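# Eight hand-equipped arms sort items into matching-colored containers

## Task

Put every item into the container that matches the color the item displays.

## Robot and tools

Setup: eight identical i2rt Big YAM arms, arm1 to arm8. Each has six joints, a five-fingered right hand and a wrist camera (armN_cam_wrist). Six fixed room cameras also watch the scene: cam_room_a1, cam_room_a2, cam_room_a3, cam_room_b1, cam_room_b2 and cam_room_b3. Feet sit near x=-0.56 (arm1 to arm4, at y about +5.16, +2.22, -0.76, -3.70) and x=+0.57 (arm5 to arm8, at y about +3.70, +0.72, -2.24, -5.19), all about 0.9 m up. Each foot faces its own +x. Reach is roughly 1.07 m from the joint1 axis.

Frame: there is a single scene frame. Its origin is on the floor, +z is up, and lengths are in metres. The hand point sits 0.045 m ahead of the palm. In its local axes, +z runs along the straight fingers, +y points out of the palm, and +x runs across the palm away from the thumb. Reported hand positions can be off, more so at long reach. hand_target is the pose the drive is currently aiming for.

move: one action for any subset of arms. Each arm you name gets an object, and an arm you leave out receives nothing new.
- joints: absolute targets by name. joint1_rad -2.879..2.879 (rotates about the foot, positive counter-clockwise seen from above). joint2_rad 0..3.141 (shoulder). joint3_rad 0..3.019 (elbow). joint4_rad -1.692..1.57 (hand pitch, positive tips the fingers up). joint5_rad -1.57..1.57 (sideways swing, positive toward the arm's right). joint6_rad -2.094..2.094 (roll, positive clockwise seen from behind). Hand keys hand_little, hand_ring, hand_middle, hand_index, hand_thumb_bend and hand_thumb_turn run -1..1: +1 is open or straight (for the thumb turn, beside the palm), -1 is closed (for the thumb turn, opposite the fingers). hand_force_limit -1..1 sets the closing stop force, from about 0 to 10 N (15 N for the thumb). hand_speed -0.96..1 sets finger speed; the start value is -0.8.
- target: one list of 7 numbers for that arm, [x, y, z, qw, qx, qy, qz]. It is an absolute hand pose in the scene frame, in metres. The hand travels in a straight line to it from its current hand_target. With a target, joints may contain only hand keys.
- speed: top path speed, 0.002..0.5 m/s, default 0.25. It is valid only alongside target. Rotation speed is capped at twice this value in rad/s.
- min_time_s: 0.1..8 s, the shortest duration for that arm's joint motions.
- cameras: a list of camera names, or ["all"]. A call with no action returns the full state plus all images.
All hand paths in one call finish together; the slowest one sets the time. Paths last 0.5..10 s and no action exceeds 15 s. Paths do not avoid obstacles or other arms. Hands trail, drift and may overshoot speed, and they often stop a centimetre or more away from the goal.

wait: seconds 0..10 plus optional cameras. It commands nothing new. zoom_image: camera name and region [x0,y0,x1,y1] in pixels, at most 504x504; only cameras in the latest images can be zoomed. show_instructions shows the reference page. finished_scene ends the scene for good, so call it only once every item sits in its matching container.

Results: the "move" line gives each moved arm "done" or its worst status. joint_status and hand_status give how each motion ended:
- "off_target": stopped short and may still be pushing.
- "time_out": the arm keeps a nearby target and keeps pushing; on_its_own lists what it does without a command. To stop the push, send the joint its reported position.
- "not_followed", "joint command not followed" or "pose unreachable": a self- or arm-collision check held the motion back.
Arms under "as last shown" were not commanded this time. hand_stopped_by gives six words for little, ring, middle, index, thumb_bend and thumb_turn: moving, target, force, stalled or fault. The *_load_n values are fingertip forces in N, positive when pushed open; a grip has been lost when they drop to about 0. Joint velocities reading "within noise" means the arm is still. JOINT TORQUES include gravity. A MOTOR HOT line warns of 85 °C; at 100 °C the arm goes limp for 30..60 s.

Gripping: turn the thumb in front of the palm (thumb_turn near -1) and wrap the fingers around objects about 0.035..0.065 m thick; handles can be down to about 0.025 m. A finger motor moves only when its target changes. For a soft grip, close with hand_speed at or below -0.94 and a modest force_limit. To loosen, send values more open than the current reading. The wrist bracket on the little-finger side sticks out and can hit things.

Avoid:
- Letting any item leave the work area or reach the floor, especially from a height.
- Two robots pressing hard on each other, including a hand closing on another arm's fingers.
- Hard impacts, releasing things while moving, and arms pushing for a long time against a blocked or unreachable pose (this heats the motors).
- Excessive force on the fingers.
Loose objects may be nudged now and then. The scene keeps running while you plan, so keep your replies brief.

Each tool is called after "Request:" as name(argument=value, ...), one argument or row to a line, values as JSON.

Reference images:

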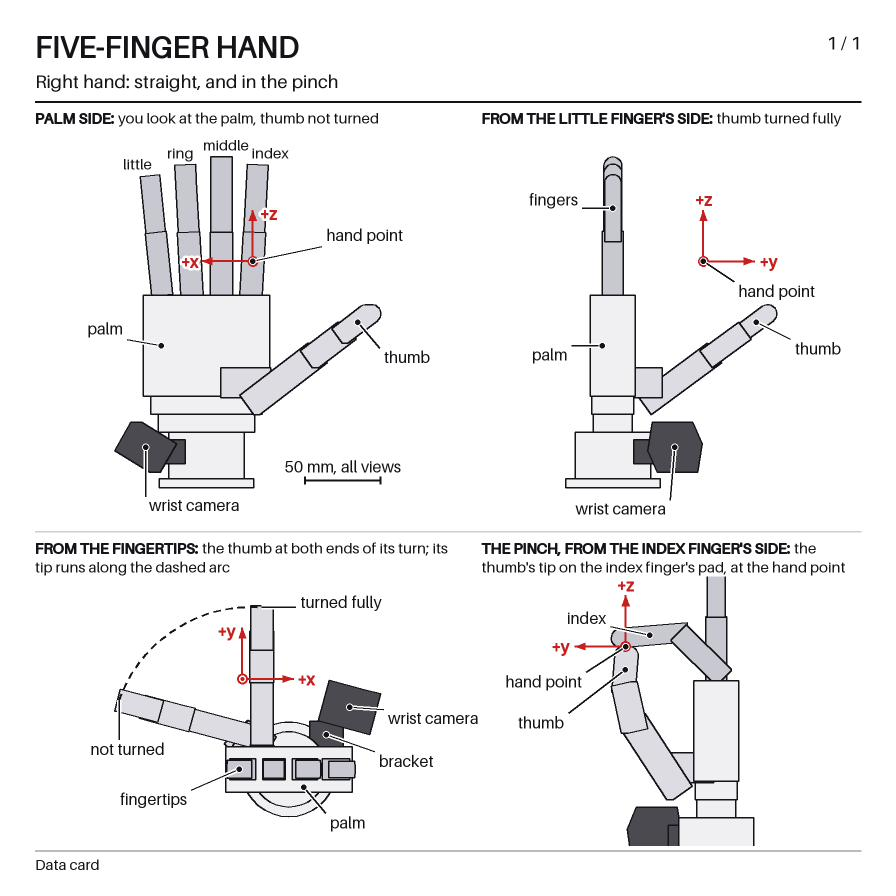

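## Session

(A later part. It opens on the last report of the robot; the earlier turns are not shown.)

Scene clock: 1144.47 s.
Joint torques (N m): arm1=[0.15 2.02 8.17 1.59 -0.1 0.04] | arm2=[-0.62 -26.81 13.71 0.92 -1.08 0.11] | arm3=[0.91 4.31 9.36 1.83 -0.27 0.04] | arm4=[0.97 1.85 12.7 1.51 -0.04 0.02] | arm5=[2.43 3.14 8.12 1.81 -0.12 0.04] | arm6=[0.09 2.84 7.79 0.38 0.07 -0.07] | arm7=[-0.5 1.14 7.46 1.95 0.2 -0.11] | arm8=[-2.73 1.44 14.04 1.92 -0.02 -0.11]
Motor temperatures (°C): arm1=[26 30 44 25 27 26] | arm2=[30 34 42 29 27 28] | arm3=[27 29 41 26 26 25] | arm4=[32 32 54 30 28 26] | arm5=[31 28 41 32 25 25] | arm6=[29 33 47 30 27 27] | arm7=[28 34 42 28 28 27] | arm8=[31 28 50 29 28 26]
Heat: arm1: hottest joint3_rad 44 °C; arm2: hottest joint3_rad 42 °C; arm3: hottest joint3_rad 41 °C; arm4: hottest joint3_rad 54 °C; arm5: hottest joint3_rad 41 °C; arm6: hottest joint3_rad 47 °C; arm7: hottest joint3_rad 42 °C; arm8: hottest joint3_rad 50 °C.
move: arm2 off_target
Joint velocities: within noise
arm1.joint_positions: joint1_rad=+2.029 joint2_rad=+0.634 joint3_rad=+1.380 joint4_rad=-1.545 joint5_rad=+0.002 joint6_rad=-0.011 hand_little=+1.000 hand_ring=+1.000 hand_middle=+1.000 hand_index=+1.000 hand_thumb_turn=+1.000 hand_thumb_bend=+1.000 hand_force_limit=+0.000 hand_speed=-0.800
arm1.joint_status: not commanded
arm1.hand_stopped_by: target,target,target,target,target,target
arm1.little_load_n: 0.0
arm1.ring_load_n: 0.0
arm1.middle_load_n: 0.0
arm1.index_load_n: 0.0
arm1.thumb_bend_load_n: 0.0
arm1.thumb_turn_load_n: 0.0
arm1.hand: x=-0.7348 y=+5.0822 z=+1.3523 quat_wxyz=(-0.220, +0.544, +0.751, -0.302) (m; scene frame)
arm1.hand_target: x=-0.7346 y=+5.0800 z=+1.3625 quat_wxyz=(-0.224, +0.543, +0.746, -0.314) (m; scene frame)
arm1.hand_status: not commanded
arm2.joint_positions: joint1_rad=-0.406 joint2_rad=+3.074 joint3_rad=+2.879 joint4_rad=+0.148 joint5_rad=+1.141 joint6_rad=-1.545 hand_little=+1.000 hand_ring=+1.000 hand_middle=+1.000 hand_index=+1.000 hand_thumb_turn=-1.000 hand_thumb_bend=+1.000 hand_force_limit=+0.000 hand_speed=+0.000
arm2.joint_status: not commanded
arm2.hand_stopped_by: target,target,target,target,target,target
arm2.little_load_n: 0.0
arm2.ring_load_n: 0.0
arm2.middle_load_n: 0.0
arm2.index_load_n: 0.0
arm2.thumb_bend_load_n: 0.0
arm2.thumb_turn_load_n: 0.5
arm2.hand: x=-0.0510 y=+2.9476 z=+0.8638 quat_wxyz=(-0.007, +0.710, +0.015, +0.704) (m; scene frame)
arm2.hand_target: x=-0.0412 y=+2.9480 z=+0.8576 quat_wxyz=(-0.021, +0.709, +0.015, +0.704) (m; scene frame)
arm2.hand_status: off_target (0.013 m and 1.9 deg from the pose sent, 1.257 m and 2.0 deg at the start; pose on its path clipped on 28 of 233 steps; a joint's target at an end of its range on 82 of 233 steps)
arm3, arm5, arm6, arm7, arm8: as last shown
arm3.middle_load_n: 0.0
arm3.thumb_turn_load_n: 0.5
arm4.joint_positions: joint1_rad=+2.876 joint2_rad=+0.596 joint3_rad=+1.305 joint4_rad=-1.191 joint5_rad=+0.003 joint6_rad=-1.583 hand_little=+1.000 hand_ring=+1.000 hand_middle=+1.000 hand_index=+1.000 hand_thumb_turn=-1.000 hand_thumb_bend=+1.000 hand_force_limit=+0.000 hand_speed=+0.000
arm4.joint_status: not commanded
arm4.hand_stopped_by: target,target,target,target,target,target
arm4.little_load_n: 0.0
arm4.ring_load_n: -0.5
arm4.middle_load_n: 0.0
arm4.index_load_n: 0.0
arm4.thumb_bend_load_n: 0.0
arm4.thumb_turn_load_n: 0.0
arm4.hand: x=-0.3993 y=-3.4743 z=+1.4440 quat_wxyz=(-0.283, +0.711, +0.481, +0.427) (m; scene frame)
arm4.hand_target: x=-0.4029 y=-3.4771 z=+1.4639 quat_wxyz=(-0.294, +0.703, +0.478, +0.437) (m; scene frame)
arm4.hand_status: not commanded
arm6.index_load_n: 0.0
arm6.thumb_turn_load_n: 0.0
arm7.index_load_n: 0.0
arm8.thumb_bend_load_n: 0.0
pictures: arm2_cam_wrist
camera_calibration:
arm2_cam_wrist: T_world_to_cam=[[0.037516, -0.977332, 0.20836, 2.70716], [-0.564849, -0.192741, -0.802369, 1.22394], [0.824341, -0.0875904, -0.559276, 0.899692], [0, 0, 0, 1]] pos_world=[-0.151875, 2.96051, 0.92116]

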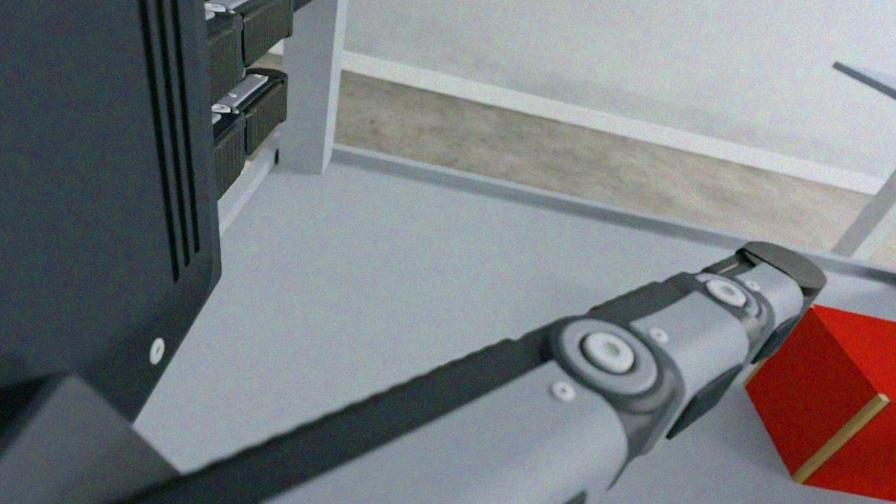

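Request:
move(
  arm2={"target": [-0.06, 2.85, 1.02, 0, 0.7071, 0, 0.7071], "speed": 0.25},
  arm5={"joints": {"joint1_rad": 2.7, "joint5_rad": 0.9, "joint6_rad": -1.57, "joint4_rad": -0.6}, "min_time_s": 4},
)

Request:
move(
  arm2={"target": [-0.06, 2.34, 1.02, 0, 0.7071, 0, 0.7071], "speed": 0.25},
)

Request:
move(
  arm2={"target": [-0.06, 2.35, 0.855, 0, 0.7071, 0, 0.7071], "speed": 0.2},
  cameras=["cam_room_b2"],
)

Scene clock: 1202.77 s.
Joint torques (N m): arm1=[0.21 1.96 8.17 1.59 -0.09 0.04] | arm2=[-0.21 -25.99 8.95 1.81 -0.01 0] | arm3=[0.73 4.95 9.42 1.59 -0.29 0.07] | arm4=[1.2 1.73 12.66 1.54 -0.01 0.02] | arm5=[3.31 3.08 8.03 2.24 -0.14 -0.11] | arm6=[0.03 2.84 7.77 0.36 0.06 -0.07] | arm7=[-0.38 1.14 7.49 1.92 0.2 -0.11] | arm8=[-2.61 0.97 14.09 1.88 -0.01 -0.1]
Motor temperatures (°C): arm1=[26 30 45 25 27 26] | arm2=[30 42 46 29 29 28] | arm3=[27 29 41 26 26 25] | arm4=[32 32 55 30 28 26] | arm5=[31 28 41 32 25 25] | arm6=[28 30 42 30 27 27] | arm7=[28 33 42 28 28 26] | arm8=[31 28 51 29 28 26]
Heat: arm1: hottest joint3_rad 45 °C; arm2: hottest joint3_rad 46 °C; arm3: hottest joint3_rad 41 °C; arm4: hottest joint3_rad 55 °C; arm5: hottest joint3_rad 41 °C; arm6: hottest joint3_rad 42 °C; arm7: hottest joint3_rad 42 °C; arm8: hottest joint3_rad 51 °C.
move: arm2 done; arm5 done
Joint velocities: within noise
arm1, arm3, arm4, arm6, arm7: as last shown
arm2.joint_positions: joint1_rad=-0.439 joint2_rad=+2.409 joint3_rad=+1.959 joint4_rad=+0.406 joint5_rad=+1.134 joint6_rad=-1.559 hand_little=+1.000 hand_ring=+1.000 hand_middle=+1.000 hand_index=+1.000 hand_thumb_turn=-1.000 hand_thumb_bend=+1.000 hand_force_limit=+0.000 hand_speed=+0.000
arm2.joint_status: not commanded
arm2.hand_stopped_by: target,target,target,target,target,target
arm2.little_load_n: 0.0
arm2.ring_load_n: 0.0
arm2.middle_load_n: 0.0
arm2.index_load_n: 0.0
arm2.thumb_bend_load_n: 0.0
arm2.thumb_turn_load_n: 0.5
arm2.hand: x=-0.0644 y=+2.8514 z=+1.0167 quat_wxyz=(+0.006, +0.710, +0.009, +0.704) (m; scene frame)
arm2.hand_target: x=-0.0600 y=+2.8499 z=+1.0199 quat_wxyz=(+0.000, +0.707, +0.000, +0.707) (m; scene frame)
arm2.hand_status: done (0.006 m and 1.3 deg from the pose sent, 0.185 m and 1.9 deg at the start; pose on its path clipped on 12 of 118 steps)
arm3.thumb_turn_load_n: 0.0
arm4.ring_load_n: 0.0
arm5.joint_positions: joint1_rad=+2.690 joint2_rad=+0.578 joint3_rad=+1.357 joint4_rad=-0.622 joint5_rad=+0.898 joint6_rad=-1.553 hand_little=+1.000 hand_ring=+1.000 hand_middle=+1.000 hand_index=+1.000 hand_thumb_turn=+1.000 hand_thumb_bend=+1.000 hand_force_limit=+0.000 hand_speed=-0.800
arm5.joint_status: all done
arm5.hand_stopped_by: target,target,target,target,target,target
arm5.little_load_n: 0.0
arm5.ring_load_n: 0.0
arm5.middle_load_n: 0.0
arm5.index_load_n: 0.0
arm5.thumb_bend_load_n: 0.0
arm5.thumb_turn_load_n: 0.0
arm5.hand: x=+0.3364 y=+3.6421 z=+1.5452 quat_wxyz=(-0.735, -0.005, +0.670, -0.102) (m; scene frame)
arm5.hand_target: x=+0.3398 y=+3.6456 z=+1.5597 quat_wxyz=(-0.743, +0.000, +0.660, -0.112) (m; scene frame)
arm5.hand_status: not commanded
arm8.joint_positions: joint1_rad=-2.572 joint2_rad=+0.594 joint3_rad=+1.301 joint4_rad=-1.195 joint5_rad=-0.002 joint6_rad=-1.591 hand_little=+1.000 hand_ring=+1.000 hand_middle=+1.000 hand_index=+1.000 hand_thumb_turn=+1.000 hand_thumb_bend=+1.000 hand_force_limit=+0.000 hand_speed=+0.000
arm8.joint_status: not commanded
arm8.hand_stopped_by: target,target,target,target,target,target
arm8.little_load_n: 0.0
arm8.ring_load_n: 0.0
arm8.middle_load_n: 0.0
arm8.index_load_n: 0.0
arm8.thumb_bend_load_n: 0.0
arm8.thumb_turn_load_n: 0.0
arm8.hand: x=+0.4812 y=-4.9310 z=+1.3930 quat_wxyz=(+0.444, -0.424, -0.747, -0.255) (m; scene frame)
arm8.hand_target: x=+0.4866 y=-4.9327 z=+1.4156 quat_wxyz=(+0.455, -0.423, -0.737, -0.268) (m; scene frame)
arm8.hand_status: not commanded
pictures: none

Scene clock: 1205.60 s.
Joint torques (N m): arm1=[0.15 2.02 8.17 1.59 -0.1 0.04] | arm2=[0.09 -13.22 5.26 2.13 -0.04 -0.17] | arm3=[0.85 4.31 9.44 1.68 -0.29 0.09] | arm4=[1.14 1.73 12.7 1.52 -0.03 0.03] | arm5=[3.31 3.14 8.03 2.22 -0.14 -0.12] | arm6=[-0.03 2.78 7.79 0.36 0.06 -0.08] | arm7=[-0.26 1.08 7.46 1.92 0.2 -0.1] | arm8=[-2.49 1.67 14.01 1.87 -0.02 -0.11]
Motor temperatures (°C): arm1=[26 30 45 25 27 26] | arm2=[30 41 46 29 28 28] | arm3=[27 29 41 26 26 25] | arm4=[32 32 55 30 28 26] | arm5=[31 28 41 32 25 25] | arm6=[28 30 42 30 27 27] | arm7=[28 33 42 28 28 26] | arm8=[31 28 51 29 28 26]
Heat: arm1: hottest joint3_rad 45 °C; arm2: hottest joint3_rad 46 °C; arm3: hottest joint3_rad 41 °C; arm4: hottest joint3_rad 55 °C; arm5: hottest joint3_rad 41 °C; arm6: hottest joint3_rad 42 °C; arm7: hottest joint3_rad 42 °C; arm8: hottest joint3_rad 51 °C.
move: arm2 off_target
Joint velocities: within noise
arm1, arm3, arm4, arm5, arm6, arm7, arm8: as last shown
arm1.thumb_turn_load_n: -0.5
arm2.joint_positions: joint1_rad=-1.056 joint2_rad=+1.658 joint3_rad=+0.577 joint4_rad=+1.034 joint5_rad=+0.519 joint6_rad=-1.561 hand_little=+1.000 hand_ring=+1.000 hand_middle=+1.000 hand_index=+1.000 hand_thumb_turn=-1.000 hand_thumb_bend=+1.000 hand_force_limit=+0.000 hand_speed=+0.000
arm2.joint_status: not commanded
arm2.hand_stopped_by: target,target,target,target,target,target
arm2.little_load_n: 0.0
arm2.ring_load_n: 0.0
arm2.middle_load_n: 0.0
arm2.index_load_n: 0.0
arm2.thumb_bend_load_n: 0.0
arm2.thumb_turn_load_n: 0.0
arm2.hand: x=-0.0604 y=+2.3427 z=+1.0060 quat_wxyz=(+0.002, +0.718, +0.004, +0.696) (m; scene frame)
arm2.hand_target: x=-0.0600 y=+2.3399 z=+1.0198 quat_wxyz=(+0.000, +0.707, +0.000, +0.707) (m; scene frame)
arm2.hand_status: off_target (0.014 m and 1.8 deg from the pose sent, 0.511 m and 1.3 deg at the start)
arm5.thumb_bend_load_n: 0.5
arm6.index_load_n: 0.5
pictures: none

Scene clock: 1207.27 s.
Joint torques (N m): arm1=[0.21 2.02 8.17 1.61 -0.1 0.04] | arm2=[1.32 -13.45 2.63 2.17 0.11 -0.14] | arm3=[0.67 4.48 9.59 1.77 -0.29 0.06] | arm4=[0.91 1.73 12.68 1.52 -0.04 0.03] | arm5=[3.25 3.14 8.03 2.24 -0.14 -0.11] | arm6=[-0.09 2.78 7.79 0.39 0.06 -0.07] | arm7=[-0.21 1.26 7.46 1.96 0.2 -0.1] | arm8=[-2.08 1.26 14.08 1.87 -0.02 -0.11]
Motor temperatures (°C): arm1=[26 30 45 25 27 26] | arm2=[30 41 46 29 28 28] | arm3=[27 29 41 26 26 25] | arm4=[32 32 55 30 28 26] | arm5=[31 28 41 32 25 25] | arm6=[28 30 42 30 27 27] | arm7=[28 33 42 28 28 26] | arm8=[31 28 51 29 28 26]
Heat: arm1: hottest joint3_rad 45 °C; arm2: hottest joint3_rad 46 °C; arm3: hottest joint3_rad 41 °C; arm4: hottest joint3_rad 55 °C; arm5: hottest joint3_rad 41 °C; arm6: hottest joint3_rad 42 °C; arm7: hottest joint3_rad 42 °C; arm8: hottest joint3_rad 51 °C.
move: arm2 done
Joint velocities: within noise
arm1, arm4, arm5, arm6, arm7, arm8: as last shown
arm1.thumb_turn_load_n: 0.0
arm2.joint_positions: joint1_rad=-1.047 joint2_rad=+2.218 joint3_rad=+0.637 joint4_rad=+1.545 joint5_rad=+0.538 joint6_rad=-1.561 hand_little=+1.000 hand_ring=+1.000 hand_middle=+1.000 hand_index=+1.000 hand_thumb_turn=-1.000 hand_thumb_bend=+1.000 hand_force_limit=+0.000 hand_speed=+0.000
arm2.joint_status: not commanded
arm2.hand_stopped_by: target,target,target,target,target,target
arm2.little_load_n: 0.0
arm2.ring_load_n: 0.0
arm2.middle_load_n: 0.0
arm2.index_load_n: 0.5
arm2.thumb_bend_load_n: 0.0
arm2.thumb_turn_load_n: 0.0
arm2.hand: x=-0.0622 y=+2.3437 z=+0.8535 quat_wxyz=(+0.004, +0.714, -0.002, +0.700) (m; scene frame)
arm2.hand_target: x=-0.0600 y=+2.3501 z=+0.8552 quat_wxyz=(+0.000, +0.708, -0.001, +0.706) (m; scene frame)
arm2.hand_status: done (0.007 m and 1.2 deg from the pose sent, 0.151 m and 1.8 deg at the start; a joint's target at an end of its range on 20 of 50 steps)
arm3.joint_positions: joint1_rad=+2.713 joint2_rad=+0.594 joint3_rad=+1.313 joint4_rad=-1.191 joint5_rad=+0.003 joint6_rad=-1.600 hand_little=+1.000 hand_ring=+1.000 hand_middle=+1.000 hand_index=+1.000 hand_thumb_turn=-1.000 hand_thumb_bend=+1.000 hand_force_limit=+0.000 hand_speed=+0.000
arm3.joint_status: not commanded
arm3.hand_stopped_by: target,target,target,target,target,target
arm3.little_load_n: 0.0
arm3.ring_load_n: 0.0
arm3.middle_load_n: 0.0
arm3.index_load_n: 0.0
arm3.thumb_bend_load_n: 0.0
arm3.thumb_turn_load_n: 0.0
arm3.hand: x=-0.3982 y=-0.5439 z=+1.4153 quat_wxyz=(-0.300, +0.687, +0.502, +0.432) (m; scene frame)
arm3.hand_target: x=-0.4023 y=-0.5451 z=+1.4299 quat_wxyz=(-0.311, +0.681, +0.500, +0.436) (m; scene frame)
arm3.hand_status: not commanded
arm4.thumb_bend_load_n: -0.5
arm5.thumb_bend_load_n: 0.0
arm6.index_load_n: 0.0
arm8.index_load_n: -0.5
pictures: cam_room_b2

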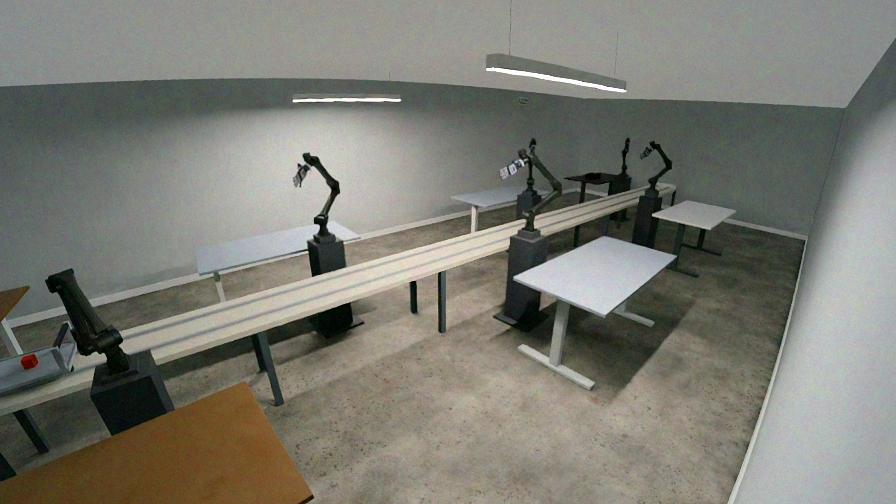

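Request:
move(
  arm2={"target": [-0.05, 2.96, 0.857, 0, 0.7071, 0, 0.7071], "speed": 0.2},
  arm5={"joints": {"joint1_rad": 2.75, "joint2_rad": 1.6, "joint3_rad": 1.7, "joint4_rad": -0.1, "joint5_rad": 1.2}, "min_time_s": 3},
)

Request:
move(
  arm2={"target": [-0.20, 2.60, 1.0, 0, 0.7071, 0, 0.7071], "speed": 0.3},
)

Request:
move(
  arm2={"joints": {"joint2_rad": 0.6, "joint3_rad": 1.35, "joint4_rad": -1.2, "joint5_rad": 0}, "min_time_s": 3},
  arm5={"target": [0.29, 2.98, 1.12, 0.7071, 0, -0.7071, 0], "speed": 0.25},
  cameras=["cam_room_b2", "cam_room_a2"],
)

Scene clock: 1233.10 s.
Joint torques (N m): arm1=[0.21 2.08 8.16 1.59 -0.1 0.04] | arm2=[0.5 -26.46 13.45 0.87 -1.49 0.11] | arm3=[0.97 4.31 9.43 1.76 -0.29 0.07] | arm4=[1.2 1.55 12.66 1.55 -0.03 0.03] | arm5=[3.14 -14.33 12.93 2.03 0.1 -0.11] | arm6=[0.03 2.84 7.77 0.4 0.06 -0.08] | arm7=[-0.5 1.14 7.46 1.96 0.19 -0.1] | arm8=[-2.32 1.14 14.08 1.88 -0.04 -0.12]
Motor temperatures (°C): arm1=[26 30 45 25 27 26] | arm2=[30 39 44 29 28 28] | arm3=[27 28 42 26 26 25] | arm4=[32 32 55 30 28 26] | arm5=[31 28 42 32 25 25] | arm6=[28 29 41 30 26 27] | arm7=[28 33 41 28 28 26] | arm8=[31 28 51 29 28 26]
Heat: arm1: hottest joint3_rad 45 °C; arm2: hottest joint3_rad 44 °C; arm3: hottest joint3_rad 42 °C; arm4: hottest joint3_rad 55 °C; arm5: hottest joint3_rad 42 °C; arm6: hottest joint3_rad 41 °C; arm7: hottest joint3_rad 41 °C; arm8: hottest joint3_rad 51 °C.
move: arm2 off_target; arm5 done
Joint velocities: within noise
arm1, arm3, arm4, arm6, arm8: as last shown
arm2.joint_positions: joint1_rad=-0.405 joint2_rad=+3.068 joint3_rad=+2.882 joint4_rad=+0.141 joint5_rad=+1.144 joint6_rad=-1.541 hand_little=+1.000 hand_ring=+1.000 hand_middle=+1.000 hand_index=+1.000 hand_thumb_turn=-1.000 hand_thumb_bend=+1.000 hand_force_limit=+0.000 hand_speed=+0.000
arm2.joint_status: not commanded
arm2.hand_stopped_by: target,target,target,target,target,target
arm2.little_load_n: 0.0
arm2.ring_load_n: 0.0
arm2.middle_load_n: 0.0
arm2.index_load_n: 0.0
arm2.thumb_bend_load_n: 0.0
arm2.thumb_turn_load_n: 0.0
arm2.hand: x=-0.0518 y=+2.9485 z=+0.8691 quat_wxyz=(-0.008, +0.710, +0.012, +0.704) (m; scene frame)
arm2.hand_target: x=-0.0517 y=+2.9575 z=+0.8575 quat_wxyz=(-0.030, +0.710, +0.021, +0.703) (m; scene frame)
arm2.hand_status: off_target (0.017 m and 1.7 deg from the pose sent, 0.616 m and 1.2 deg at the start; pose on its path clipped on 17 of 133 steps; a joint's target at an end of its range on 23 of 133 steps)
arm4.thumb_bend_load_n: 0.0
arm5.joint_positions: joint1_rad=+2.741 joint2_rad=+1.605 joint3_rad=+1.635 joint4_rad=-0.121 joint5_rad=+1.198 joint6_rad=-1.553 hand_little=+1.000 hand_ring=+1.000 hand_middle=+1.000 hand_index=+1.000 hand_thumb_turn=+1.000 hand_thumb_bend=+1.000 hand_force_limit=+0.000 hand_speed=-0.800
arm5.joint_status: all done
arm5.hand_stopped_by: target,target,target,target,target,target
arm5.little_load_n: 0.0
arm5.ring_load_n: 0.0
arm5.middle_load_n: 0.0
arm5.index_load_n: 0.0
arm5.thumb_bend_load_n: 0.0
arm5.thumb_turn_load_n: 0.0
arm5.hand: x=+0.1423 y=+3.2765 z=+1.3669 quat_wxyz=(-0.695, +0.008, +0.716, +0.061) (m; scene frame)
arm5.hand_target: x=+0.1468 y=+3.2732 z=+1.4030 quat_wxyz=(-0.709, +0.029, +0.704, +0.035) (m; scene frame)
arm5.hand_status: not commanded
arm7.joint_positions: joint1_rad=-2.555 joint2_rad=+0.591 joint3_rad=+1.347 joint4_rad=-1.189 joint5_rad=-0.003 joint6_rad=-1.567 hand_little=+1.000 hand_ring=+1.000 hand_middle=+1.000 hand_index=+1.000 hand_thumb_turn=+1.000 hand_thumb_bend=+1.000 hand_force_limit=+0.000 hand_speed=-0.800
arm7.joint_status: not commanded
arm7.hand_stopped_by: target,target,target,target,target,target
arm7.little_load_n: 0.0
arm7.ring_load_n: 0.0
arm7.middle_load_n: 0.0
arm7.index_load_n: 0.0
arm7.thumb_bend_load_n: 0.0
arm7.thumb_turn_load_n: 0.0
arm7.hand: x=+0.4746 y=-1.9983 z=+1.4199 quat_wxyz=(+0.486, -0.357, -0.766, -0.222) (m; scene frame)
arm7.hand_target: x=+0.4733 y=-1.9972 z=+1.4174 quat_wxyz=(+0.479, -0.356, -0.771, -0.221) (m; scene frame)
arm7.hand_status: not commanded
arm8.index_load_n: 0.0
pictures: none

Scene clock: 1235.53 s.
Joint torques (N m): arm1=[0.15 2.02 8.17 1.59 -0.1 0.04] | arm2=[0.5 -16.97 5.46 1.94 -0.02 -0.2] | arm3=[0.73 4.37 9.48 1.63 -0.29 0.05] | arm4=[0.91 1.73 12.72 1.52 -0.01 0.02] | arm5=[3.02 -14.33 12.92 2.03 0.1 -0.12] | arm6=[0.09 2.73 7.8 0.38 0.05 -0.07] | arm7=[-0.44 1.08 7.42 1.94 0.2 -0.09] | arm8=[-2.32 1.32 14.08 1.95 -0.01 -0.11]
Motor temperatures (°C): arm1=[26 30 45 25 27 26] | arm2=[30 39 44 29 28 28] | arm3=[27 28 42 26 26 25] | arm4=[32 32 55 30 28 26] | arm5=[31 28 42 32 25 25] | arm6=[28 29 41 30 26 27] | arm7=[28 33 41 28 28 26] | arm8=[31 28 51 29 28 26]
Heat: arm1: hottest joint3_rad 45 °C; arm2: hottest joint3_rad 44 °C; arm3: hottest joint3_rad 42 °C; arm4: hottest joint3_rad 55 °C; arm5: hottest joint3_rad 42 °C; arm6: hottest joint3_rad 41 °C; arm7: hottest joint3_rad 41 °C; arm8: hottest joint3_rad 51 °C.
move: arm2 off_target
Joint velocities: within noise
arm1, arm3, arm4, arm5, arm6, arm7, arm8: as last shown
arm1.thumb_bend_load_n: -0.5
arm2.joint_positions: joint1_rad=-0.404 joint2_rad=+1.892 joint3_rad=+0.881 joint4_rad=+0.950 joint5_rad=+1.178 joint6_rad=-1.538 hand_little=+1.000 hand_ring=+1.000 hand_middle=+1.000 hand_index=+1.000 hand_thumb_turn=-1.000 hand_thumb_bend=+1.000 hand_force_limit=+0.000 hand_speed=+0.000
arm2.joint_status: not commanded
arm2.hand_stopped_by: target,target,target,target,target,target
arm2.little_load_n: 0.0
arm2.ring_load_n: 0.0
arm2.middle_load_n: 0.0
arm2.index_load_n: 0.0
arm2.thumb_bend_load_n: 0.0
arm2.thumb_turn_load_n: 0.5
arm2.hand: x=-0.1993 y=+2.5987 z=+0.9889 quat_wxyz=(+0.008, +0.712, +0.005, +0.703) (m; scene frame)
arm2.hand_target: x=-0.2000 y=+2.5999 z=+0.9998 quat_wxyz=(+0.000, +0.707, +0.000, +0.707) (m; scene frame)
arm2.hand_status: off_target (0.011 m and 1.3 deg from the pose sent, 0.401 m and 1.7 deg at the start; pose on its path clipped on 9 of 73 steps)
arm3.index_load_n: 0.5
arm3.thumb_turn_load_n: 0.5
arm4.index_load_n: 0.5
pictures: none

Scene clock: 1239.13 s.
Joint torques (N m): arm1=[0.15 2.02 8.17 1.58 -0.1 0.04] | arm2=[0.62 2.43 11.08 1.47 -0.05 -0.19] | arm3=[0.97 4.25 9.47 1.61 -0.28 0.07] | arm4=[1.08 1.67 12.66 1.47 -0.02 0.05] | arm5=[2.49 -19.9 12.07 1.68 0.14 0.12] | arm6=[0.09 2.78 7.76 0.38 0.05 -0.08] | arm7=[-0.32 1.14 7.46 1.96 0.2 -0.09] | arm8=[-2.32 1.49 14.09 1.96 -0.02 -0.1]
Motor temperatures (°C): arm1=[26 30 45 25 27 26] | arm2=[30 39 44 29 28 28] | arm3=[27 28 42 26 26 25] | arm4=[32 32 55 30 28 26] | arm5=[31 28 42 32 25 25] | arm6=[28 29 41 30 26 27] | arm7=[28 33 41 28 28 26] | arm8=[31 28 51 29 28 26]
Heat: arm1: hottest joint3_rad 45 °C; arm2: hottest joint3_rad 44 °C; arm3: hottest joint3_rad 42 °C; arm4: hottest joint3_rad 55 °C; arm5: hottest joint3_rad 42 °C; arm6: hottest joint3_rad 41 °C; arm7: hottest joint3_rad 41 °C; arm8: hottest joint3_rad 51 °C.
move: arm2 done; arm5 off_target
Joint velocities: within noise
arm1, arm3, arm4, arm6, arm7, arm8: as last shown
arm1.thumb_bend_load_n: 0.0
arm2.joint_positions: joint1_rad=-0.404 joint2_rad=+0.594 joint3_rad=+1.314 joint4_rad=-1.195 joint5_rad=+0.002 joint6_rad=-1.539 hand_little=+1.000 hand_ring=+1.000 hand_middle=+1.000 hand_index=+1.000 hand_thumb_turn=-1.000 hand_thumb_bend=+1.000 hand_force_limit=+0.000 hand_speed=+0.000
arm2.joint_status: all done
arm2.hand_stopped_by: target,target,target,target,target,target
arm2.little_load_n: 0.0
arm2.ring_load_n: 0.0
arm2.middle_load_n: 0.0
arm2.index_load_n: 0.0
arm2.thumb_bend_load_n: 0.0
arm2.thumb_turn_load_n: 0.0
arm2.hand: x=-0.4293 y=+2.4269 z=+1.3785 quat_wxyz=(-0.294, +0.715, +0.461, +0.435) (m; scene frame)
arm2.hand_target: x=-0.4307 y=+2.4254 z=+1.3945 quat_wxyz=(-0.299, +0.706, +0.463, +0.444) (m; scene frame)
arm2.hand_status: not commanded
arm3.index_load_n: 0.0
arm4.middle_load_n: 0.5
arm4.index_load_n: 0.0
arm5.joint_positions: joint1_rad=+2.865 joint2_rad=+2.230 joint3_rad=+1.838 joint4_rad=+0.257 joint5_rad=+1.198 joint6_rad=-1.495 hand_little=+1.000 hand_ring=+1.000 hand_middle=+1.000 hand_index=+1.000 hand_thumb_turn=+1.000 hand_thumb_bend=+1.000 hand_force_limit=+0.000 hand_speed=-0.800
arm5.joint_status: not commanded
arm5.hand_stopped_by: target,target,target,target,target,target
arm5.little_load_n: 0.0
arm5.ring_load_n: -0.5
arm5.middle_load_n: 0.0
arm5.index_load_n: 0.0
arm5.thumb_bend_load_n: 0.0
arm5.thumb_turn_load_n: 0.0
arm5.hand: x=+0.1366 y=+3.0626 z=+1.0815 quat_wxyz=(-0.692, -0.030, +0.722, +0.013) (m; scene frame)
arm5.hand_target: x=+0.1346 y=+3.0491 z=+1.1033 quat_wxyz=(-0.700, -0.006, +0.714, -0.013) (m; scene frame)
arm5.hand_status: off_target (0.178 m and 4.5 deg from the pose sent, 0.413 m and 7.3 deg at the start; pose on its path clipped on 73 of 108 steps; a joint's target at an end of its range on 83 of 108 steps)
pictures: cam_room_a2, cam_room_b2

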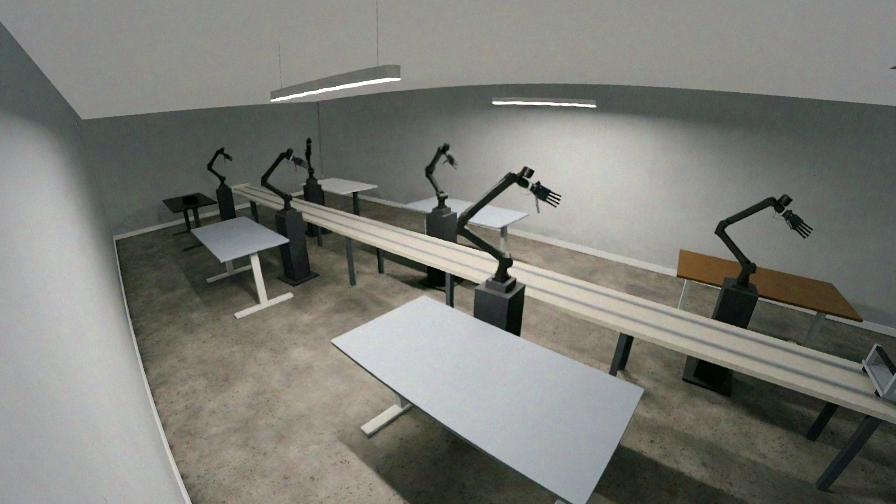

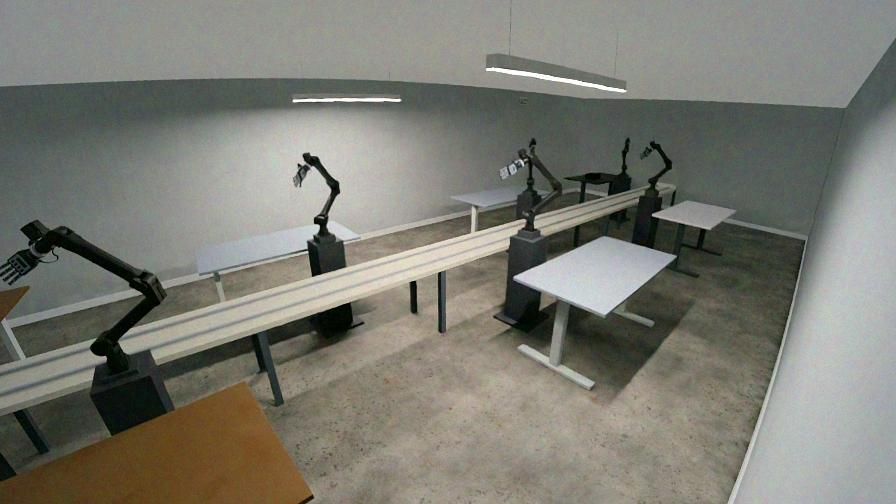

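Request:
move(
  arm5={"target": [-0.02, 2.955, 1.03, 0.7071, 0, -0.7071, 0], "speed": 0.25},
  cameras=["arm5_cam_wrist"],
)

Scene clock: 1246.37 s.
Joint torques (N m): arm1=[0.21 2.02 8.16 1.58 -0.1 0.04] | arm2=[0.79 2.37 11.08 1.47 -0.05 -0.18] | arm3=[0.38 4.48 9.57 1.65 -0.28 0.08] | arm4=[1.2 1.73 12.64 1.59 -0.03 0.02] | arm5=[2.14 -25.99 13.04 1.05 -0.16 -0.08] | arm6=[0.15 2.9 7.77 0.34 0.06 -0.07] | arm7=[-0.38 1.08 7.46 1.94 0.18 -0.1] | arm8=[-2.37 0.85 14.09 1.88 -0.03 -0.11]
Motor temperatures (°C): arm1=[26 30 45 25 27 26] | arm2=[30 38 44 29 28 28] | arm3=[27 28 42 26 26 25] | arm4=[32 32 55 30 28 26] | arm5=[31 29 44 32 25 25] | arm6=[28 29 41 30 26 27] | arm7=[28 33 41 28 28 26] | arm8=[31 27 51 29 28 26]
Heat: arm1: hottest joint3_rad 45 °C; arm2: hottest joint3_rad 44 °C; arm3: hottest joint3_rad 42 °C; arm4: hottest joint3_rad 55 °C; arm5: hottest joint3_rad 44 °C; arm6: hottest joint3_rad 41 °C; arm7: hottest joint3_rad 41 °C; arm8: hottest joint3_rad 51 °C.
move: arm5 off_target
Joint velocities: within noise
arm1, arm2, arm3, arm4, arm7, arm8: as last shown
arm1.middle_load_n: -0.5
arm3.thumb_turn_load_n: 0.0
arm4.middle_load_n: 0.0
arm5.joint_positions: joint1_rad=+2.737 joint2_rad=+2.890 joint3_rad=+2.864 joint4_rad=+0.009 joint5_rad=+0.931 joint6_rad=-1.553 hand_little=+1.000 hand_ring=+1.000 hand_middle=+1.000 hand_index=+1.000 hand_thumb_turn=+1.000 hand_thumb_bend=+1.000 hand_force_limit=+0.000 hand_speed=-0.800
arm5.joint_status: not commanded
arm5.hand_stopped_by: target,target,target,target,target,target
arm5.little_load_n: 0.0
arm5.ring_load_n: 0.0
arm5.middle_load_n: 0.0
arm5.index_load_n: 0.0
arm5.thumb_bend_load_n: 0.0
arm5.thumb_turn_load_n: 0.0
arm5.hand: x=-0.0151 y=+2.9575 z=+1.0008 quat_wxyz=(-0.703, -0.061, +0.706, -0.056) (m; scene frame)
arm5.hand_target: x=-0.0184 y=+2.9579 z=+1.0300 quat_wxyz=(-0.713, -0.050, +0.697, -0.066) (m; scene frame)
arm5.hand_status: off_target (0.030 m and 9.5 deg from the pose sent, 0.197 m and 4.5 deg at the start; a joint's target at an end of its range on 29 of 63 steps)
arm6.joint_positions: joint1_rad=+0.589 joint2_rad=+0.592 joint3_rad=+1.357 joint4_rad=-1.191 joint5_rad=-0.002 joint6_rad=-1.573 hand_little=+1.000 hand_ring=+1.000 hand_middle=+1.000 hand_index=+1.000 hand_thumb_turn=+1.000 hand_thumb_bend=+1.000 hand_force_limit=+0.000 hand_speed=-0.800
arm6.joint_status: not commanded
arm6.hand_stopped_by: target,target,target,target,target,target
arm6.little_load_n: 0.0
arm6.ring_load_n: 0.0
arm6.middle_load_n: 0.0
arm6.index_load_n: 0.0
arm6.thumb_bend_load_n: 0.0
arm6.thumb_turn_load_n: 0.0
arm6.hand: x=+0.4508 y=+0.9604 z=+1.4268 quat_wxyz=(-0.481, +0.378, +0.754, +0.239) (m; scene frame)
arm6.hand_target: x=+0.4502 y=+0.9631 z=+1.4195 quat_wxyz=(-0.471, +0.380, +0.760, +0.237) (m; scene frame)
arm6.hand_status: not commanded
pictures: arm5_cam_wrist
camera_calibration:
arm5_cam_wrist: T_world_to_cam=[[-0.183642, 0.947741, 0.260889, -3.06399], [0.535539, 0.319017, -0.781937, -0.163866], [-0.824302, -0.00388028, -0.566138, 0.678291], [0, 0, 0, 1]] pos_world=[0.0841961, 2.95878, 1.05523]

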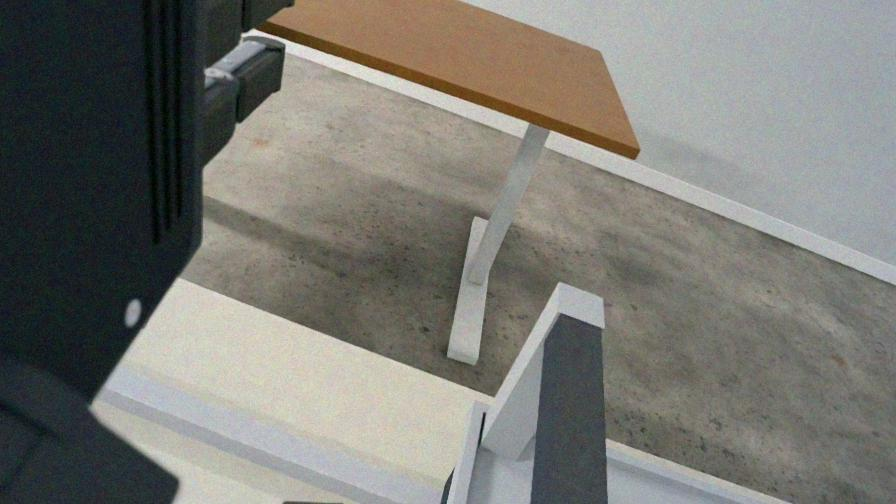

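Request:
move(
  arm5={"target": [-0.03, 2.952, 0.862, 0.7071, 0, -0.7071, 0], "speed": 0.2},
)

Request:
move(
  arm5={"target": [-0.06, 4.45, 0.87, 0.7071, 0, -0.7071, 0], "speed": 0.2},
  cameras=["arm5_cam_wrist", "cam_room_a3"],
)

Scene clock: 1264.40 s.
Joint torques (N m): arm1=[0.21 2.02 8.17 1.58 -0.1 0.04] | arm2=[0.73 2.43 11.08 1.44 -0.05 -0.19] | arm3=[0.79 4.31 9.42 1.78 -0.28 0.07] | arm4=[0.91 1.85 12.68 1.5 -0.04 0.02] | arm5=[1.55 -26.34 12.29 2.22 -0.06 0.19] | arm6=[0.03 2.84 7.79 0.36 0.06 -0.08] | arm7=[-0.38 1.03 7.43 1.91 0.19 -0.11] | arm8=[-2.26 1.32 14.05 1.89 0.01 -0.12]
Motor temperatures (°C): arm1=[26 30 45 25 27 26] | arm2=[30 36 44 29 27 28] | arm3=[27 28 42 26 26 25] | arm4=[32 32 55 30 28 26] | arm5=[31 30 46 32 25 25] | arm6=[28 28 40 30 26 27] | arm7=[28 33 41 28 28 26] | arm8=[31 27 51 29 28 26]
Heat: arm1: hottest joint3_rad 45 °C; arm2: hottest joint3_rad 44 °C; arm3: hottest joint3_rad 42 °C; arm4: hottest joint3_rad 55 °C; arm5: hottest joint3_rad 46 °C; arm6: hottest joint3_rad 40 °C; arm7: hottest joint3_rad 41 °C; arm8: hottest joint3_rad 51 °C.
move: arm5 off_target
Joint velocities: within noise
arm1.joint_positions: joint1_rad=+2.029 joint2_rad=+0.634 joint3_rad=+1.380 joint4_rad=-1.545 joint5_rad=+0.002 joint6_rad=-0.011 hand_little=+1.000 hand_ring=+1.000 hand_middle=+1.000 hand_index=+1.000 hand_thumb_turn=+1.000 hand_thumb_bend=+1.000 hand_force_limit=+0.000 hand_speed=-0.800
arm1.joint_status: not commanded
arm1.hand_stopped_by: target,target,target,target,target,target
arm1.little_load_n: 0.0
arm1.ring_load_n: 0.0
arm1.middle_load_n: 0.0
arm1.index_load_n: 0.0
arm1.thumb_bend_load_n: 0.0
arm1.thumb_turn_load_n: 0.0
arm1.hand: x=-0.7348 y=+5.0822 z=+1.3523 quat_wxyz=(-0.220, +0.544, +0.751, -0.302) (m; scene frame)
arm1.hand_target: x=-0.7346 y=+5.0800 z=+1.3625 quat_wxyz=(-0.224, +0.543, +0.746, -0.314) (m; scene frame)
arm1.hand_status: not commanded
arm2, arm3, arm6, arm7, arm8: as last shown
arm2.thumb_turn_load_n: 0.5
arm3.thumb_turn_load_n: 0.5
arm4.joint_positions: joint1_rad=+2.876 joint2_rad=+0.596 joint3_rad=+1.305 joint4_rad=-1.191 joint5_rad=+0.003 joint6_rad=-1.583 hand_little=+1.000 hand_ring=+1.000 hand_middle=+1.000 hand_index=+1.000 hand_thumb_turn=-1.000 hand_thumb_bend=+1.000 hand_force_limit=+0.000 hand_speed=+0.000
arm4.joint_status: not commanded
arm4.hand_stopped_by: target,target,target,target,target,target
arm4.little_load_n: 0.0
arm4.ring_load_n: 0.0
arm4.middle_load_n: 0.0
arm4.index_load_n: 0.0
arm4.thumb_bend_load_n: 0.0
arm4.thumb_turn_load_n: 0.0
arm4.hand: x=-0.3993 y=-3.4743 z=+1.4440 quat_wxyz=(-0.283, +0.711, +0.481, +0.427) (m; scene frame)
arm4.hand_target: x=-0.4029 y=-3.4771 z=+1.4639 quat_wxyz=(-0.294, +0.703, +0.478, +0.437) (m; scene frame)
arm4.hand_status: not commanded
arm5.joint_positions: joint1_rad=+2.726 joint2_rad=+3.101 joint3_rad=+2.873 joint4_rad=+0.115 joint5_rad=+0.834 joint6_rad=-1.507 hand_little=+1.000 hand_ring=+1.000 hand_middle=+1.000 hand_index=+1.000 hand_thumb_turn=+1.000 hand_thumb_bend=+1.000 hand_force_limit=+0.000 hand_speed=-0.800
arm5.joint_status: not commanded
arm5.hand_stopped_by: target,target,target,target,target,target
arm5.little_load_n: 0.0
arm5.ring_load_n: 0.0
arm5.middle_load_n: 0.0
arm5.index_load_n: 0.0
arm5.thumb_bend_load_n: 0.0
arm5.thumb_turn_load_n: 0.0
arm5.hand: x=-0.0184 y=+2.9598 z=+0.8258 quat_wxyz=(-0.677, -0.101, +0.725, -0.073) (m; scene frame)
arm5.hand_target: x=-0.0278 y=+2.9557 z=+0.8624 quat_wxyz=(-0.693, -0.070, +0.710, -0.101) (m; scene frame)
arm5.hand_status: off_target (0.039 m and 14.9 deg from the pose sent, 0.140 m and 9.5 deg at the start; a joint's target at an end of its range on 50 of 53 steps)
pictures: none

Scene clock: 1274.17 s.
Joint torques (N m): arm1=[0.21 1.96 8.17 1.59 -0.1 0.03] | arm2=[0.67 2.37 11.07 1.43 -0.05 -0.19] | arm3=[0.79 4.54 9.55 1.65 -0.31 0.06] | arm4=[1.14 1.61 12.72 1.5 -0.02 0.02] | arm5=[0.38 -22.53 12.45 0.85 0.27 -0.21] | arm6=[0.09 2.9 7.8 0.35 0.07 -0.07] | arm7=[-0.38 1.08 7.47 1.94 0.19 -0.1] | arm8=[-2.49 1.26 14.04 1.87 -0.02 -0.11]
Motor temperatures (°C): arm1=[26 30 45 25 27 26] | arm2=[30 35 44 29 27 28] | arm3=[27 28 42 26 26 25] | arm4=[32 32 55 30 28 26] | arm5=[31 31 44 32 26 26] | arm6=[28 28 40 30 26 27] | arm7=[28 33 41 28 28 26] | arm8=[31 27 51 29 28 26]
Heat: arm1: hottest joint3_rad 45 °C; arm2: hottest joint3_rad 44 °C; arm3: hottest joint3_rad 42 °C; arm4: hottest joint3_rad 55 °C; arm5: hottest joint3_rad 44 °C; arm6: hottest joint3_rad 40 °C; arm7: hottest joint3_rad 41 °C; arm8: hottest joint3_rad 51 °C.
move: arm5 off_target
Joint velocities: within noise
arm1, arm2, arm3, arm4, arm6, arm7: as last shown
arm2.thumb_turn_load_n: 0.0
arm3.thumb_turn_load_n: 0.0
arm5.joint_positions: joint1_rad=+0.667 joint2_rad=+2.817 joint3_rad=+2.295 joint4_rad=+0.476 joint5_rad=-1.007 joint6_rad=-1.544 hand_little=+1.000 hand_ring=+1.000 hand_middle=+1.000 hand_index=+1.000 hand_thumb_turn=+1.000 hand_thumb_bend=+1.000 hand_force_limit=+0.000 hand_speed=-0.800
arm5.joint_status: not commanded
arm5.hand_stopped_by: target,target,target,target,target,target
arm5.little_load_n: 0.0
arm5.ring_load_n: 0.0
arm5.middle_load_n: 0.0
arm5.index_load_n: 0.0
arm5.thumb_bend_load_n: 0.0
arm5.thumb_turn_load_n: 0.0
arm5.hand: x=-0.0703 y=+4.4174 z=+0.8546 quat_wxyz=(-0.700, +0.008, +0.714, -0.031) (m; scene frame)
arm5.hand_target: x=-0.0567 y=+4.4462 z=+0.8712 quat_wxyz=(-0.707, +0.001, +0.707, +0.001) (m; scene frame)
arm5.hand_status: off_target (0.037 m and 3.9 deg from the pose sent, 1.492 m and 14.9 deg at the start; pose on its path clipped on 219 of 293 steps)
arm7.middle_load_n: -0.5
arm7.index_load_n: 0.5
arm8.joint_positions: joint1_rad=-2.572 joint2_rad=+0.594 joint3_rad=+1.301 joint4_rad=-1.195 joint5_rad=-0.002 joint6_rad=-1.591 hand_little=+1.000 hand_ring=+1.000 hand_middle=+1.000 hand_index=+1.000 hand_thumb_turn=+1.000 hand_thumb_bend=+1.000 hand_force_limit=+0.000 hand_speed=+0.000
arm8.joint_status: not commanded
arm8.hand_stopped_by: target,target,target,target,target,target
arm8.little_load_n: 0.0
arm8.ring_load_n: 0.0
arm8.middle_load_n: 0.0
arm8.index_load_n: 0.0
arm8.thumb_bend_load_n: 0.0
arm8.thumb_turn_load_n: 0.0
arm8.hand: x=+0.4812 y=-4.9310 z=+1.3930 quat_wxyz=(+0.444, -0.424, -0.747, -0.255) (m; scene frame)
arm8.hand_target: x=+0.4866 y=-4.9327 z=+1.4156 quat_wxyz=(+0.455, -0.423, -0.737, -0.268) (m; scene frame)
arm8.hand_status: not commanded
pictures: arm5_cam_wrist, cam_room_a3
camera_calibration:
arm5_cam_wrist: T_world_to_cam=[[-0.0600701, 0.978108, 0.199237, -4.49243], [0.58473, 0.196247, -0.787133, -0.164186], [-0.809001, 0.0692168, -0.583718, 0.248858], [0, 0, 0, 1]] pos_world=[0.0274699, 4.40908, 0.911085]

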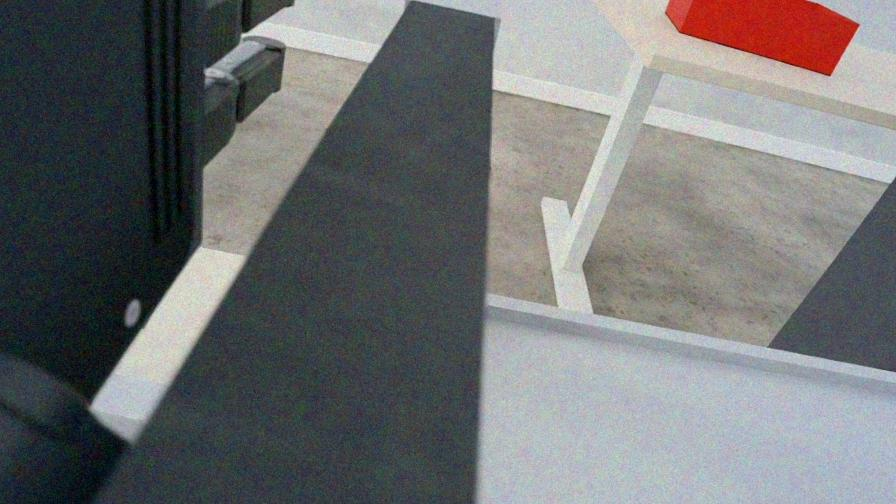

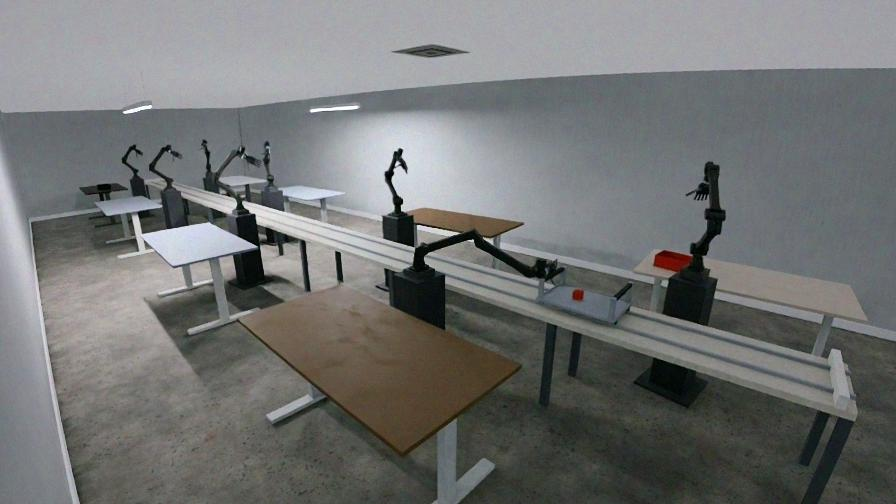

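Request:
move(
  arm5={"target": [-0.02, 4.11, 0.95, 0.7071, 0, -0.7071, 0], "speed": 0.25},
  arm1={"joints": {"joint1_rad": -2.3, "joint2_rad": 0.8, "joint3_rad": 1.4, "joint4_rad": -0.9, "joint5_rad": -0.3, "hand_thumb_turn": -1, "hand_index": 0.6, "hand_middle": 0.6, "hand_ring": 0.6, "hand_little": 0.6}, "min_time_s": 6},
)

Request:
move(
  arm5={"joints": {"joint2_rad": 0.6, "joint3_rad": 1.35, "joint4_rad": -1.2, "joint5_rad": 0}, "min_time_s": 3},
  arm1={"target": [-0.12, 4.61, 0.98, 0.282, -0.6484, 0.6484, -0.282], "speed": 0.2},
  cameras=["arm1_cam_wrist", "cam_room_a3"],
)

Scene clock: 1313.60 s.
Joint torques (N m): arm1=[-0.91 -0.26 9.05 2.71 -0.25 0.01] | arm2=[0.79 2.37 11.06 1.46 -0.05 -0.19] | arm3=[1.08 4.66 9.42 1.74 -0.3 0.07] | arm4=[0.97 1.67 12.7 1.5 -0.02 0.02] | arm5=[2.43 -18.37 4.25 2.48 -0.06 -0.06] | arm6=[0.15 2.84 7.77 0.36 0.05 -0.08] | arm7=[-0.38 1.03 7.41 1.89 0.21 -0.1] | arm8=[-2.73 1.2 14.12 1.98 -0.01 -0.12]
Motor temperatures (°C): arm1=[26 30 45 25 27 26] | arm2=[30 34 45 29 27 28] | arm3=[27 28 42 26 26 25] | arm4=[32 32 56 30 28 26] | arm5=[31 33 44 32 26 25] | arm6=[28 28 40 30 26 27] | arm7=[28 33 41 28 28 26] | arm8=[31 27 52 29 28 26]
Heat: arm1: hottest joint3_rad 45 °C; arm2: hottest joint3_rad 45 °C; arm3: hottest joint3_rad 42 °C; arm4: hottest joint3_rad 56 °C; arm5: hottest joint3_rad 44 °C; arm6: hottest joint3_rad 40 °C; arm7: hottest joint3_rad 41 °C; arm8: hottest joint3_rad 52 °C.
move: arm1 done; arm5 off_target
Joint velocities: within noise
arm1.joint_positions: joint1_rad=-2.294 joint2_rad=+0.790 joint3_rad=+1.380 joint4_rad=-0.924 joint5_rad=-0.296 joint6_rad=-0.009 hand_little=+0.600 hand_ring=+0.600 hand_middle=+0.600 hand_index=+0.600 hand_thumb_turn=-1.000 hand_thumb_bend=+1.000 hand_force_limit=+0.000 hand_speed=-0.800
arm1.joint_status: all done
arm1.hand_stopped_by: target,target,target,target,target,target
arm1.little_load_n: 0.0
arm1.ring_load_n: 0.0
arm1.middle_load_n: 0.0
arm1.index_load_n: 0.0
arm1.thumb_bend_load_n: 0.0
arm1.thumb_turn_load_n: 0.0
arm1.hand: x=-0.2892 y=+4.9618 z=+1.4427 quat_wxyz=(-0.309, +0.358, -0.724, +0.502) (m; scene frame)
arm1.hand_target: x=-0.2862 y=+4.9569 z=+1.4560 quat_wxyz=(-0.315, +0.352, -0.716, +0.514) (m; scene frame)
arm1.hand_status: not commanded
arm2, arm3, arm4, arm6, arm7, arm8: as last shown
arm2.middle_load_n: 0.5
arm5.joint_positions: joint1_rad=+0.924 joint2_rad=+2.143 joint3_rad=+1.062 joint4_rad=+1.029 joint5_rad=-0.718 joint6_rad=-1.555 hand_little=+1.000 hand_ring=+1.000 hand_middle=+1.000 hand_index=+1.000 hand_thumb_turn=+1.000 hand_thumb_bend=+1.000 hand_force_limit=+0.000 hand_speed=-0.800
arm5.joint_status: not commanded
arm5.hand_stopped_by: target,target,target,target,target,target
arm5.little_load_n: 0.0
arm5.ring_load_n: -0.5
arm5.middle_load_n: 0.0
arm5.index_load_n: 0.0
arm5.thumb_bend_load_n: -0.5
arm5.thumb_turn_load_n: 0.0
arm5.hand: x=-0.0191 y=+4.1090 z=+0.9277 quat_wxyz=(-0.695, +0.014, +0.718, -0.014) (m; scene frame)
arm5.hand_target: x=-0.0200 y=+4.1101 z=+0.9497 quat_wxyz=(-0.707, +0.000, +0.707, +0.000) (m; scene frame)
arm5.hand_status: off_target (0.022 m and 3.0 deg from the pose sent, 0.326 m and 3.9 deg at the start)
arm7.ring_load_n: -0.5
arm7.middle_load_n: 0.0
arm7.index_load_n: 0.0
pictures: none

Scene clock: 1317.70 s.
Joint torques (N m): arm1=[-0.5 -19.02 12 0.44 -0.62 -0.22] | arm2=[0.67 2.37 11.08 1.44 -0.05 -0.18] | arm3=[0.44 4.31 9.42 1.61 -0.27 0.04] | arm4=[1.14 1.67 12.74 1.48 -0.03 0.03] | arm5=[2.49 3.02 9.92 1.26 0 -0.06] | arm6=[0.03 2.73 7.76 0.39 0.06 -0.08] | arm7=[-0.26 1.08 7.49 1.95 0.18 -0.11] | arm8=[-2.67 1.08 14.06 1.88 -0.02 -0.11]
Motor temperatures (°C): arm1=[26 30 46 25 27 26] | arm2=[30 33 45 29 27 28] | arm3=[27 28 42 26 26 25] | arm4=[32 32 56 30 28 26] | arm5=[31 33 44 32 26 25] | arm6=[28 28 40 30 26 27] | arm7=[28 33 41 28 28 26] | arm8=[31 27 52 29 28 26]
Heat: arm1: hottest joint3_rad 46 °C; arm2: hottest joint3_rad 45 °C; arm3: hottest joint3_rad 42 °C; arm4: hottest joint3_rad 56 °C; arm5: hottest joint3_rad 44 °C; arm6: hottest joint3_rad 40 °C; arm7: hottest joint3_rad 41 °C; arm8: hottest joint3_rad 52 °C.
move: arm1 off_target; arm5 done
Joint velocities: within noise
arm1.joint_positions: joint1_rad=-2.453 joint2_rad=+2.114 joint3_rad=+1.762 joint4_rad=-0.752 joint5_rad=-0.673 joint6_rad=-0.843 hand_little=+0.600 hand_ring=+0.600 hand_middle=+0.600 hand_index=+0.600 hand_thumb_turn=-1.000 hand_thumb_bend=+1.000 hand_force_limit=+0.000 hand_speed=-0.800
arm1.joint_status: not commanded
arm1.hand_stopped_by: target,target,target,target,target,target
arm1.little_load_n: 0.0
arm1.ring_load_n: 0.0
arm1.middle_load_n: 0.0
arm1.index_load_n: 0.0
arm1.thumb_bend_load_n: 0.0
arm1.thumb_turn_load_n: 0.5
arm1.hand: x=-0.1281 y=+4.6270 z=+0.9693 quat_wxyz=(-0.286, +0.644, -0.657, +0.268) (m; scene frame)
arm1.hand_target: x=-0.1207 y=+4.6108 z=+0.9802 quat_wxyz=(-0.282, +0.648, -0.649, +0.283) (m; scene frame)
arm1.hand_status: off_target (0.022 m and 1.9 deg from the pose sent, 0.605 m and 43.0 deg at the start)
arm2, arm4, arm6, arm7, arm8: as last shown
arm2.middle_load_n: 0.0
arm3.joint_positions: joint1_rad=+2.713 joint2_rad=+0.594 joint3_rad=+1.313 joint4_rad=-1.191 joint5_rad=+0.003 joint6_rad=-1.600 hand_little=+1.000 hand_ring=+1.000 hand_middle=+1.000 hand_index=+1.000 hand_thumb_turn=-1.000 hand_thumb_bend=+1.000 hand_force_limit=+0.000 hand_speed=+0.000
arm3.joint_status: not commanded
arm3.hand_stopped_by: target,target,target,target,target,target
arm3.little_load_n: 0.0
arm3.ring_load_n: 0.0
arm3.middle_load_n: 0.0
arm3.index_load_n: 0.0
arm3.thumb_bend_load_n: 0.0
arm3.thumb_turn_load_n: 0.5
arm3.hand: x=-0.3982 y=-0.5439 z=+1.4153 quat_wxyz=(-0.300, +0.687, +0.502, +0.432) (m; scene frame)
arm3.hand_target: x=-0.4023 y=-0.5451 z=+1.4299 quat_wxyz=(-0.311, +0.681, +0.500, +0.436) (m; scene frame)
arm3.hand_status: not commanded
arm4.thumb_turn_load_n: 0.5
arm5.joint_positions: joint1_rad=+0.924 joint2_rad=+0.593 joint3_rad=+1.306 joint4_rad=-1.190 joint5_rad=-0.002 joint6_rad=-1.555 hand_little=+1.000 hand_ring=+1.000 hand_middle=+1.000 hand_index=+1.000 hand_thumb_turn=+1.000 hand_thumb_bend=+1.000 hand_force_limit=+0.000 hand_speed=-0.800
arm5.joint_status: all done
arm5.hand_stopped_by: target,target,target,target,target,target
arm5.little_load_n: 0.0
arm5.ring_load_n: 0.0
arm5.middle_load_n: 0.0
arm5.index_load_n: 0.0
arm5.thumb_bend_load_n: 0.0
arm5.thumb_turn_load_n: 0.0
arm5.hand: x=+0.4264 y=+3.9074 z=+1.3899 quat_wxyz=(-0.493, +0.303, +0.795, +0.180) (m; scene frame)
arm5.hand_target: x=+0.4294 y=+3.9056 z=+1.4091 quat_wxyz=(-0.502, +0.297, +0.790, +0.188) (m; scene frame)
arm5.hand_status: not commanded
arm7.ring_load_n: 0.0
pictures: arm1_cam_wrist, cam_room_a3
camera_calibration:
arm1_cam_wrist: T_world_to_cam=[[-0.616983, -0.315617, -0.720914, 2.07959], [-0.498773, 0.865403, 0.0479923, -4.09237], [0.608734, 0.389183, -0.69136, -0.938656], [0, 0, 0, 1]] pos_world=[-0.186702, 4.56321, 1.04666]

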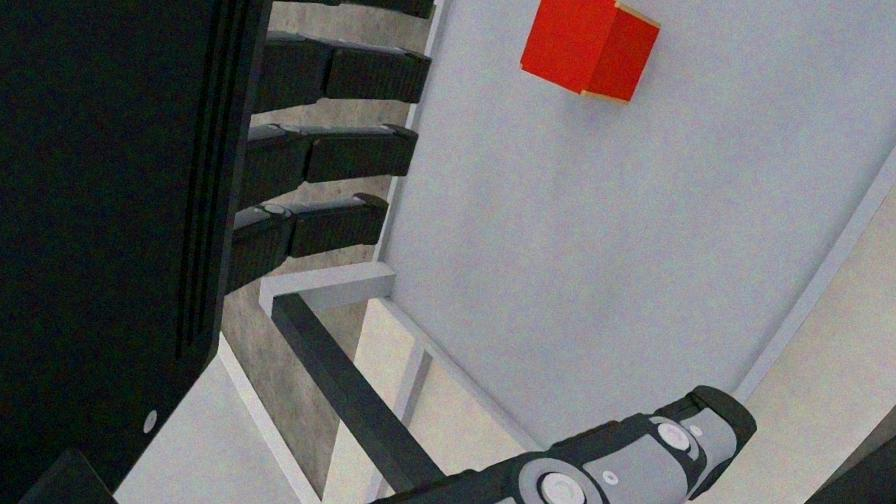

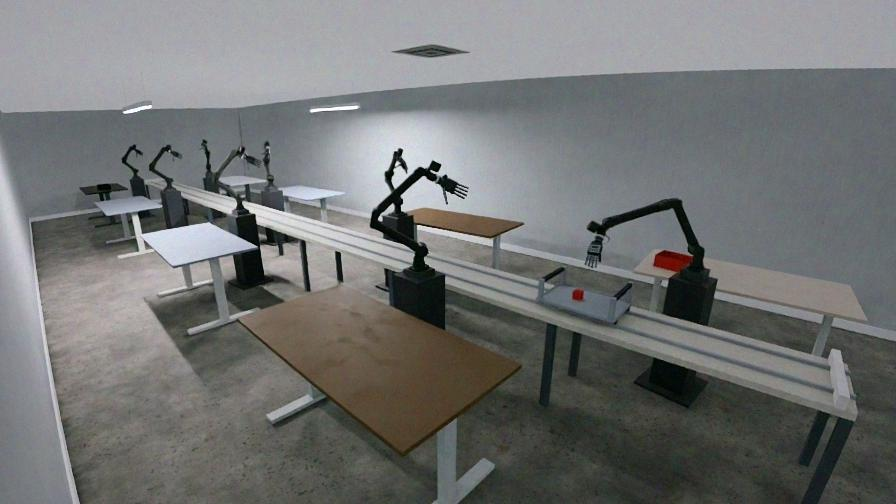

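Request:
zoom_image(
  camera="arm1_cam_wrist",
  region=[250, 0, 700, 330],
)

Request:
zoom_image(
  camera="cam_room_a3",
  region=[500, 240, 680, 350],
)

Scaled by 1.120 from the camera's 896x504 image, which has a finer 1280x720 frame.

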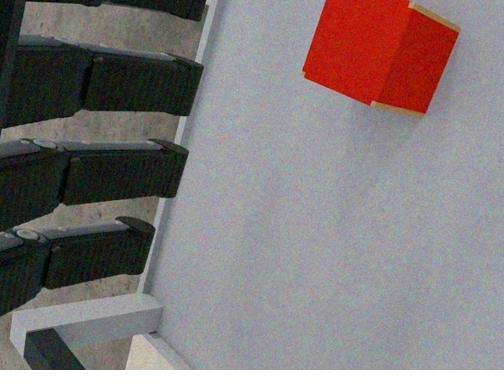

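Scaled by 2.800 from the camera's 896x504 image, which has a finer 1280x720 frame.

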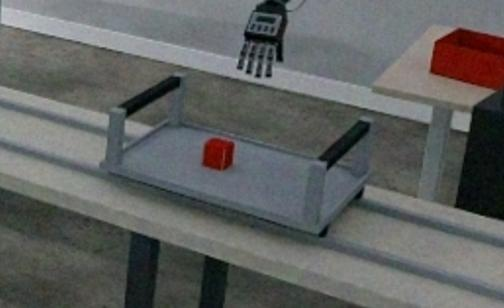

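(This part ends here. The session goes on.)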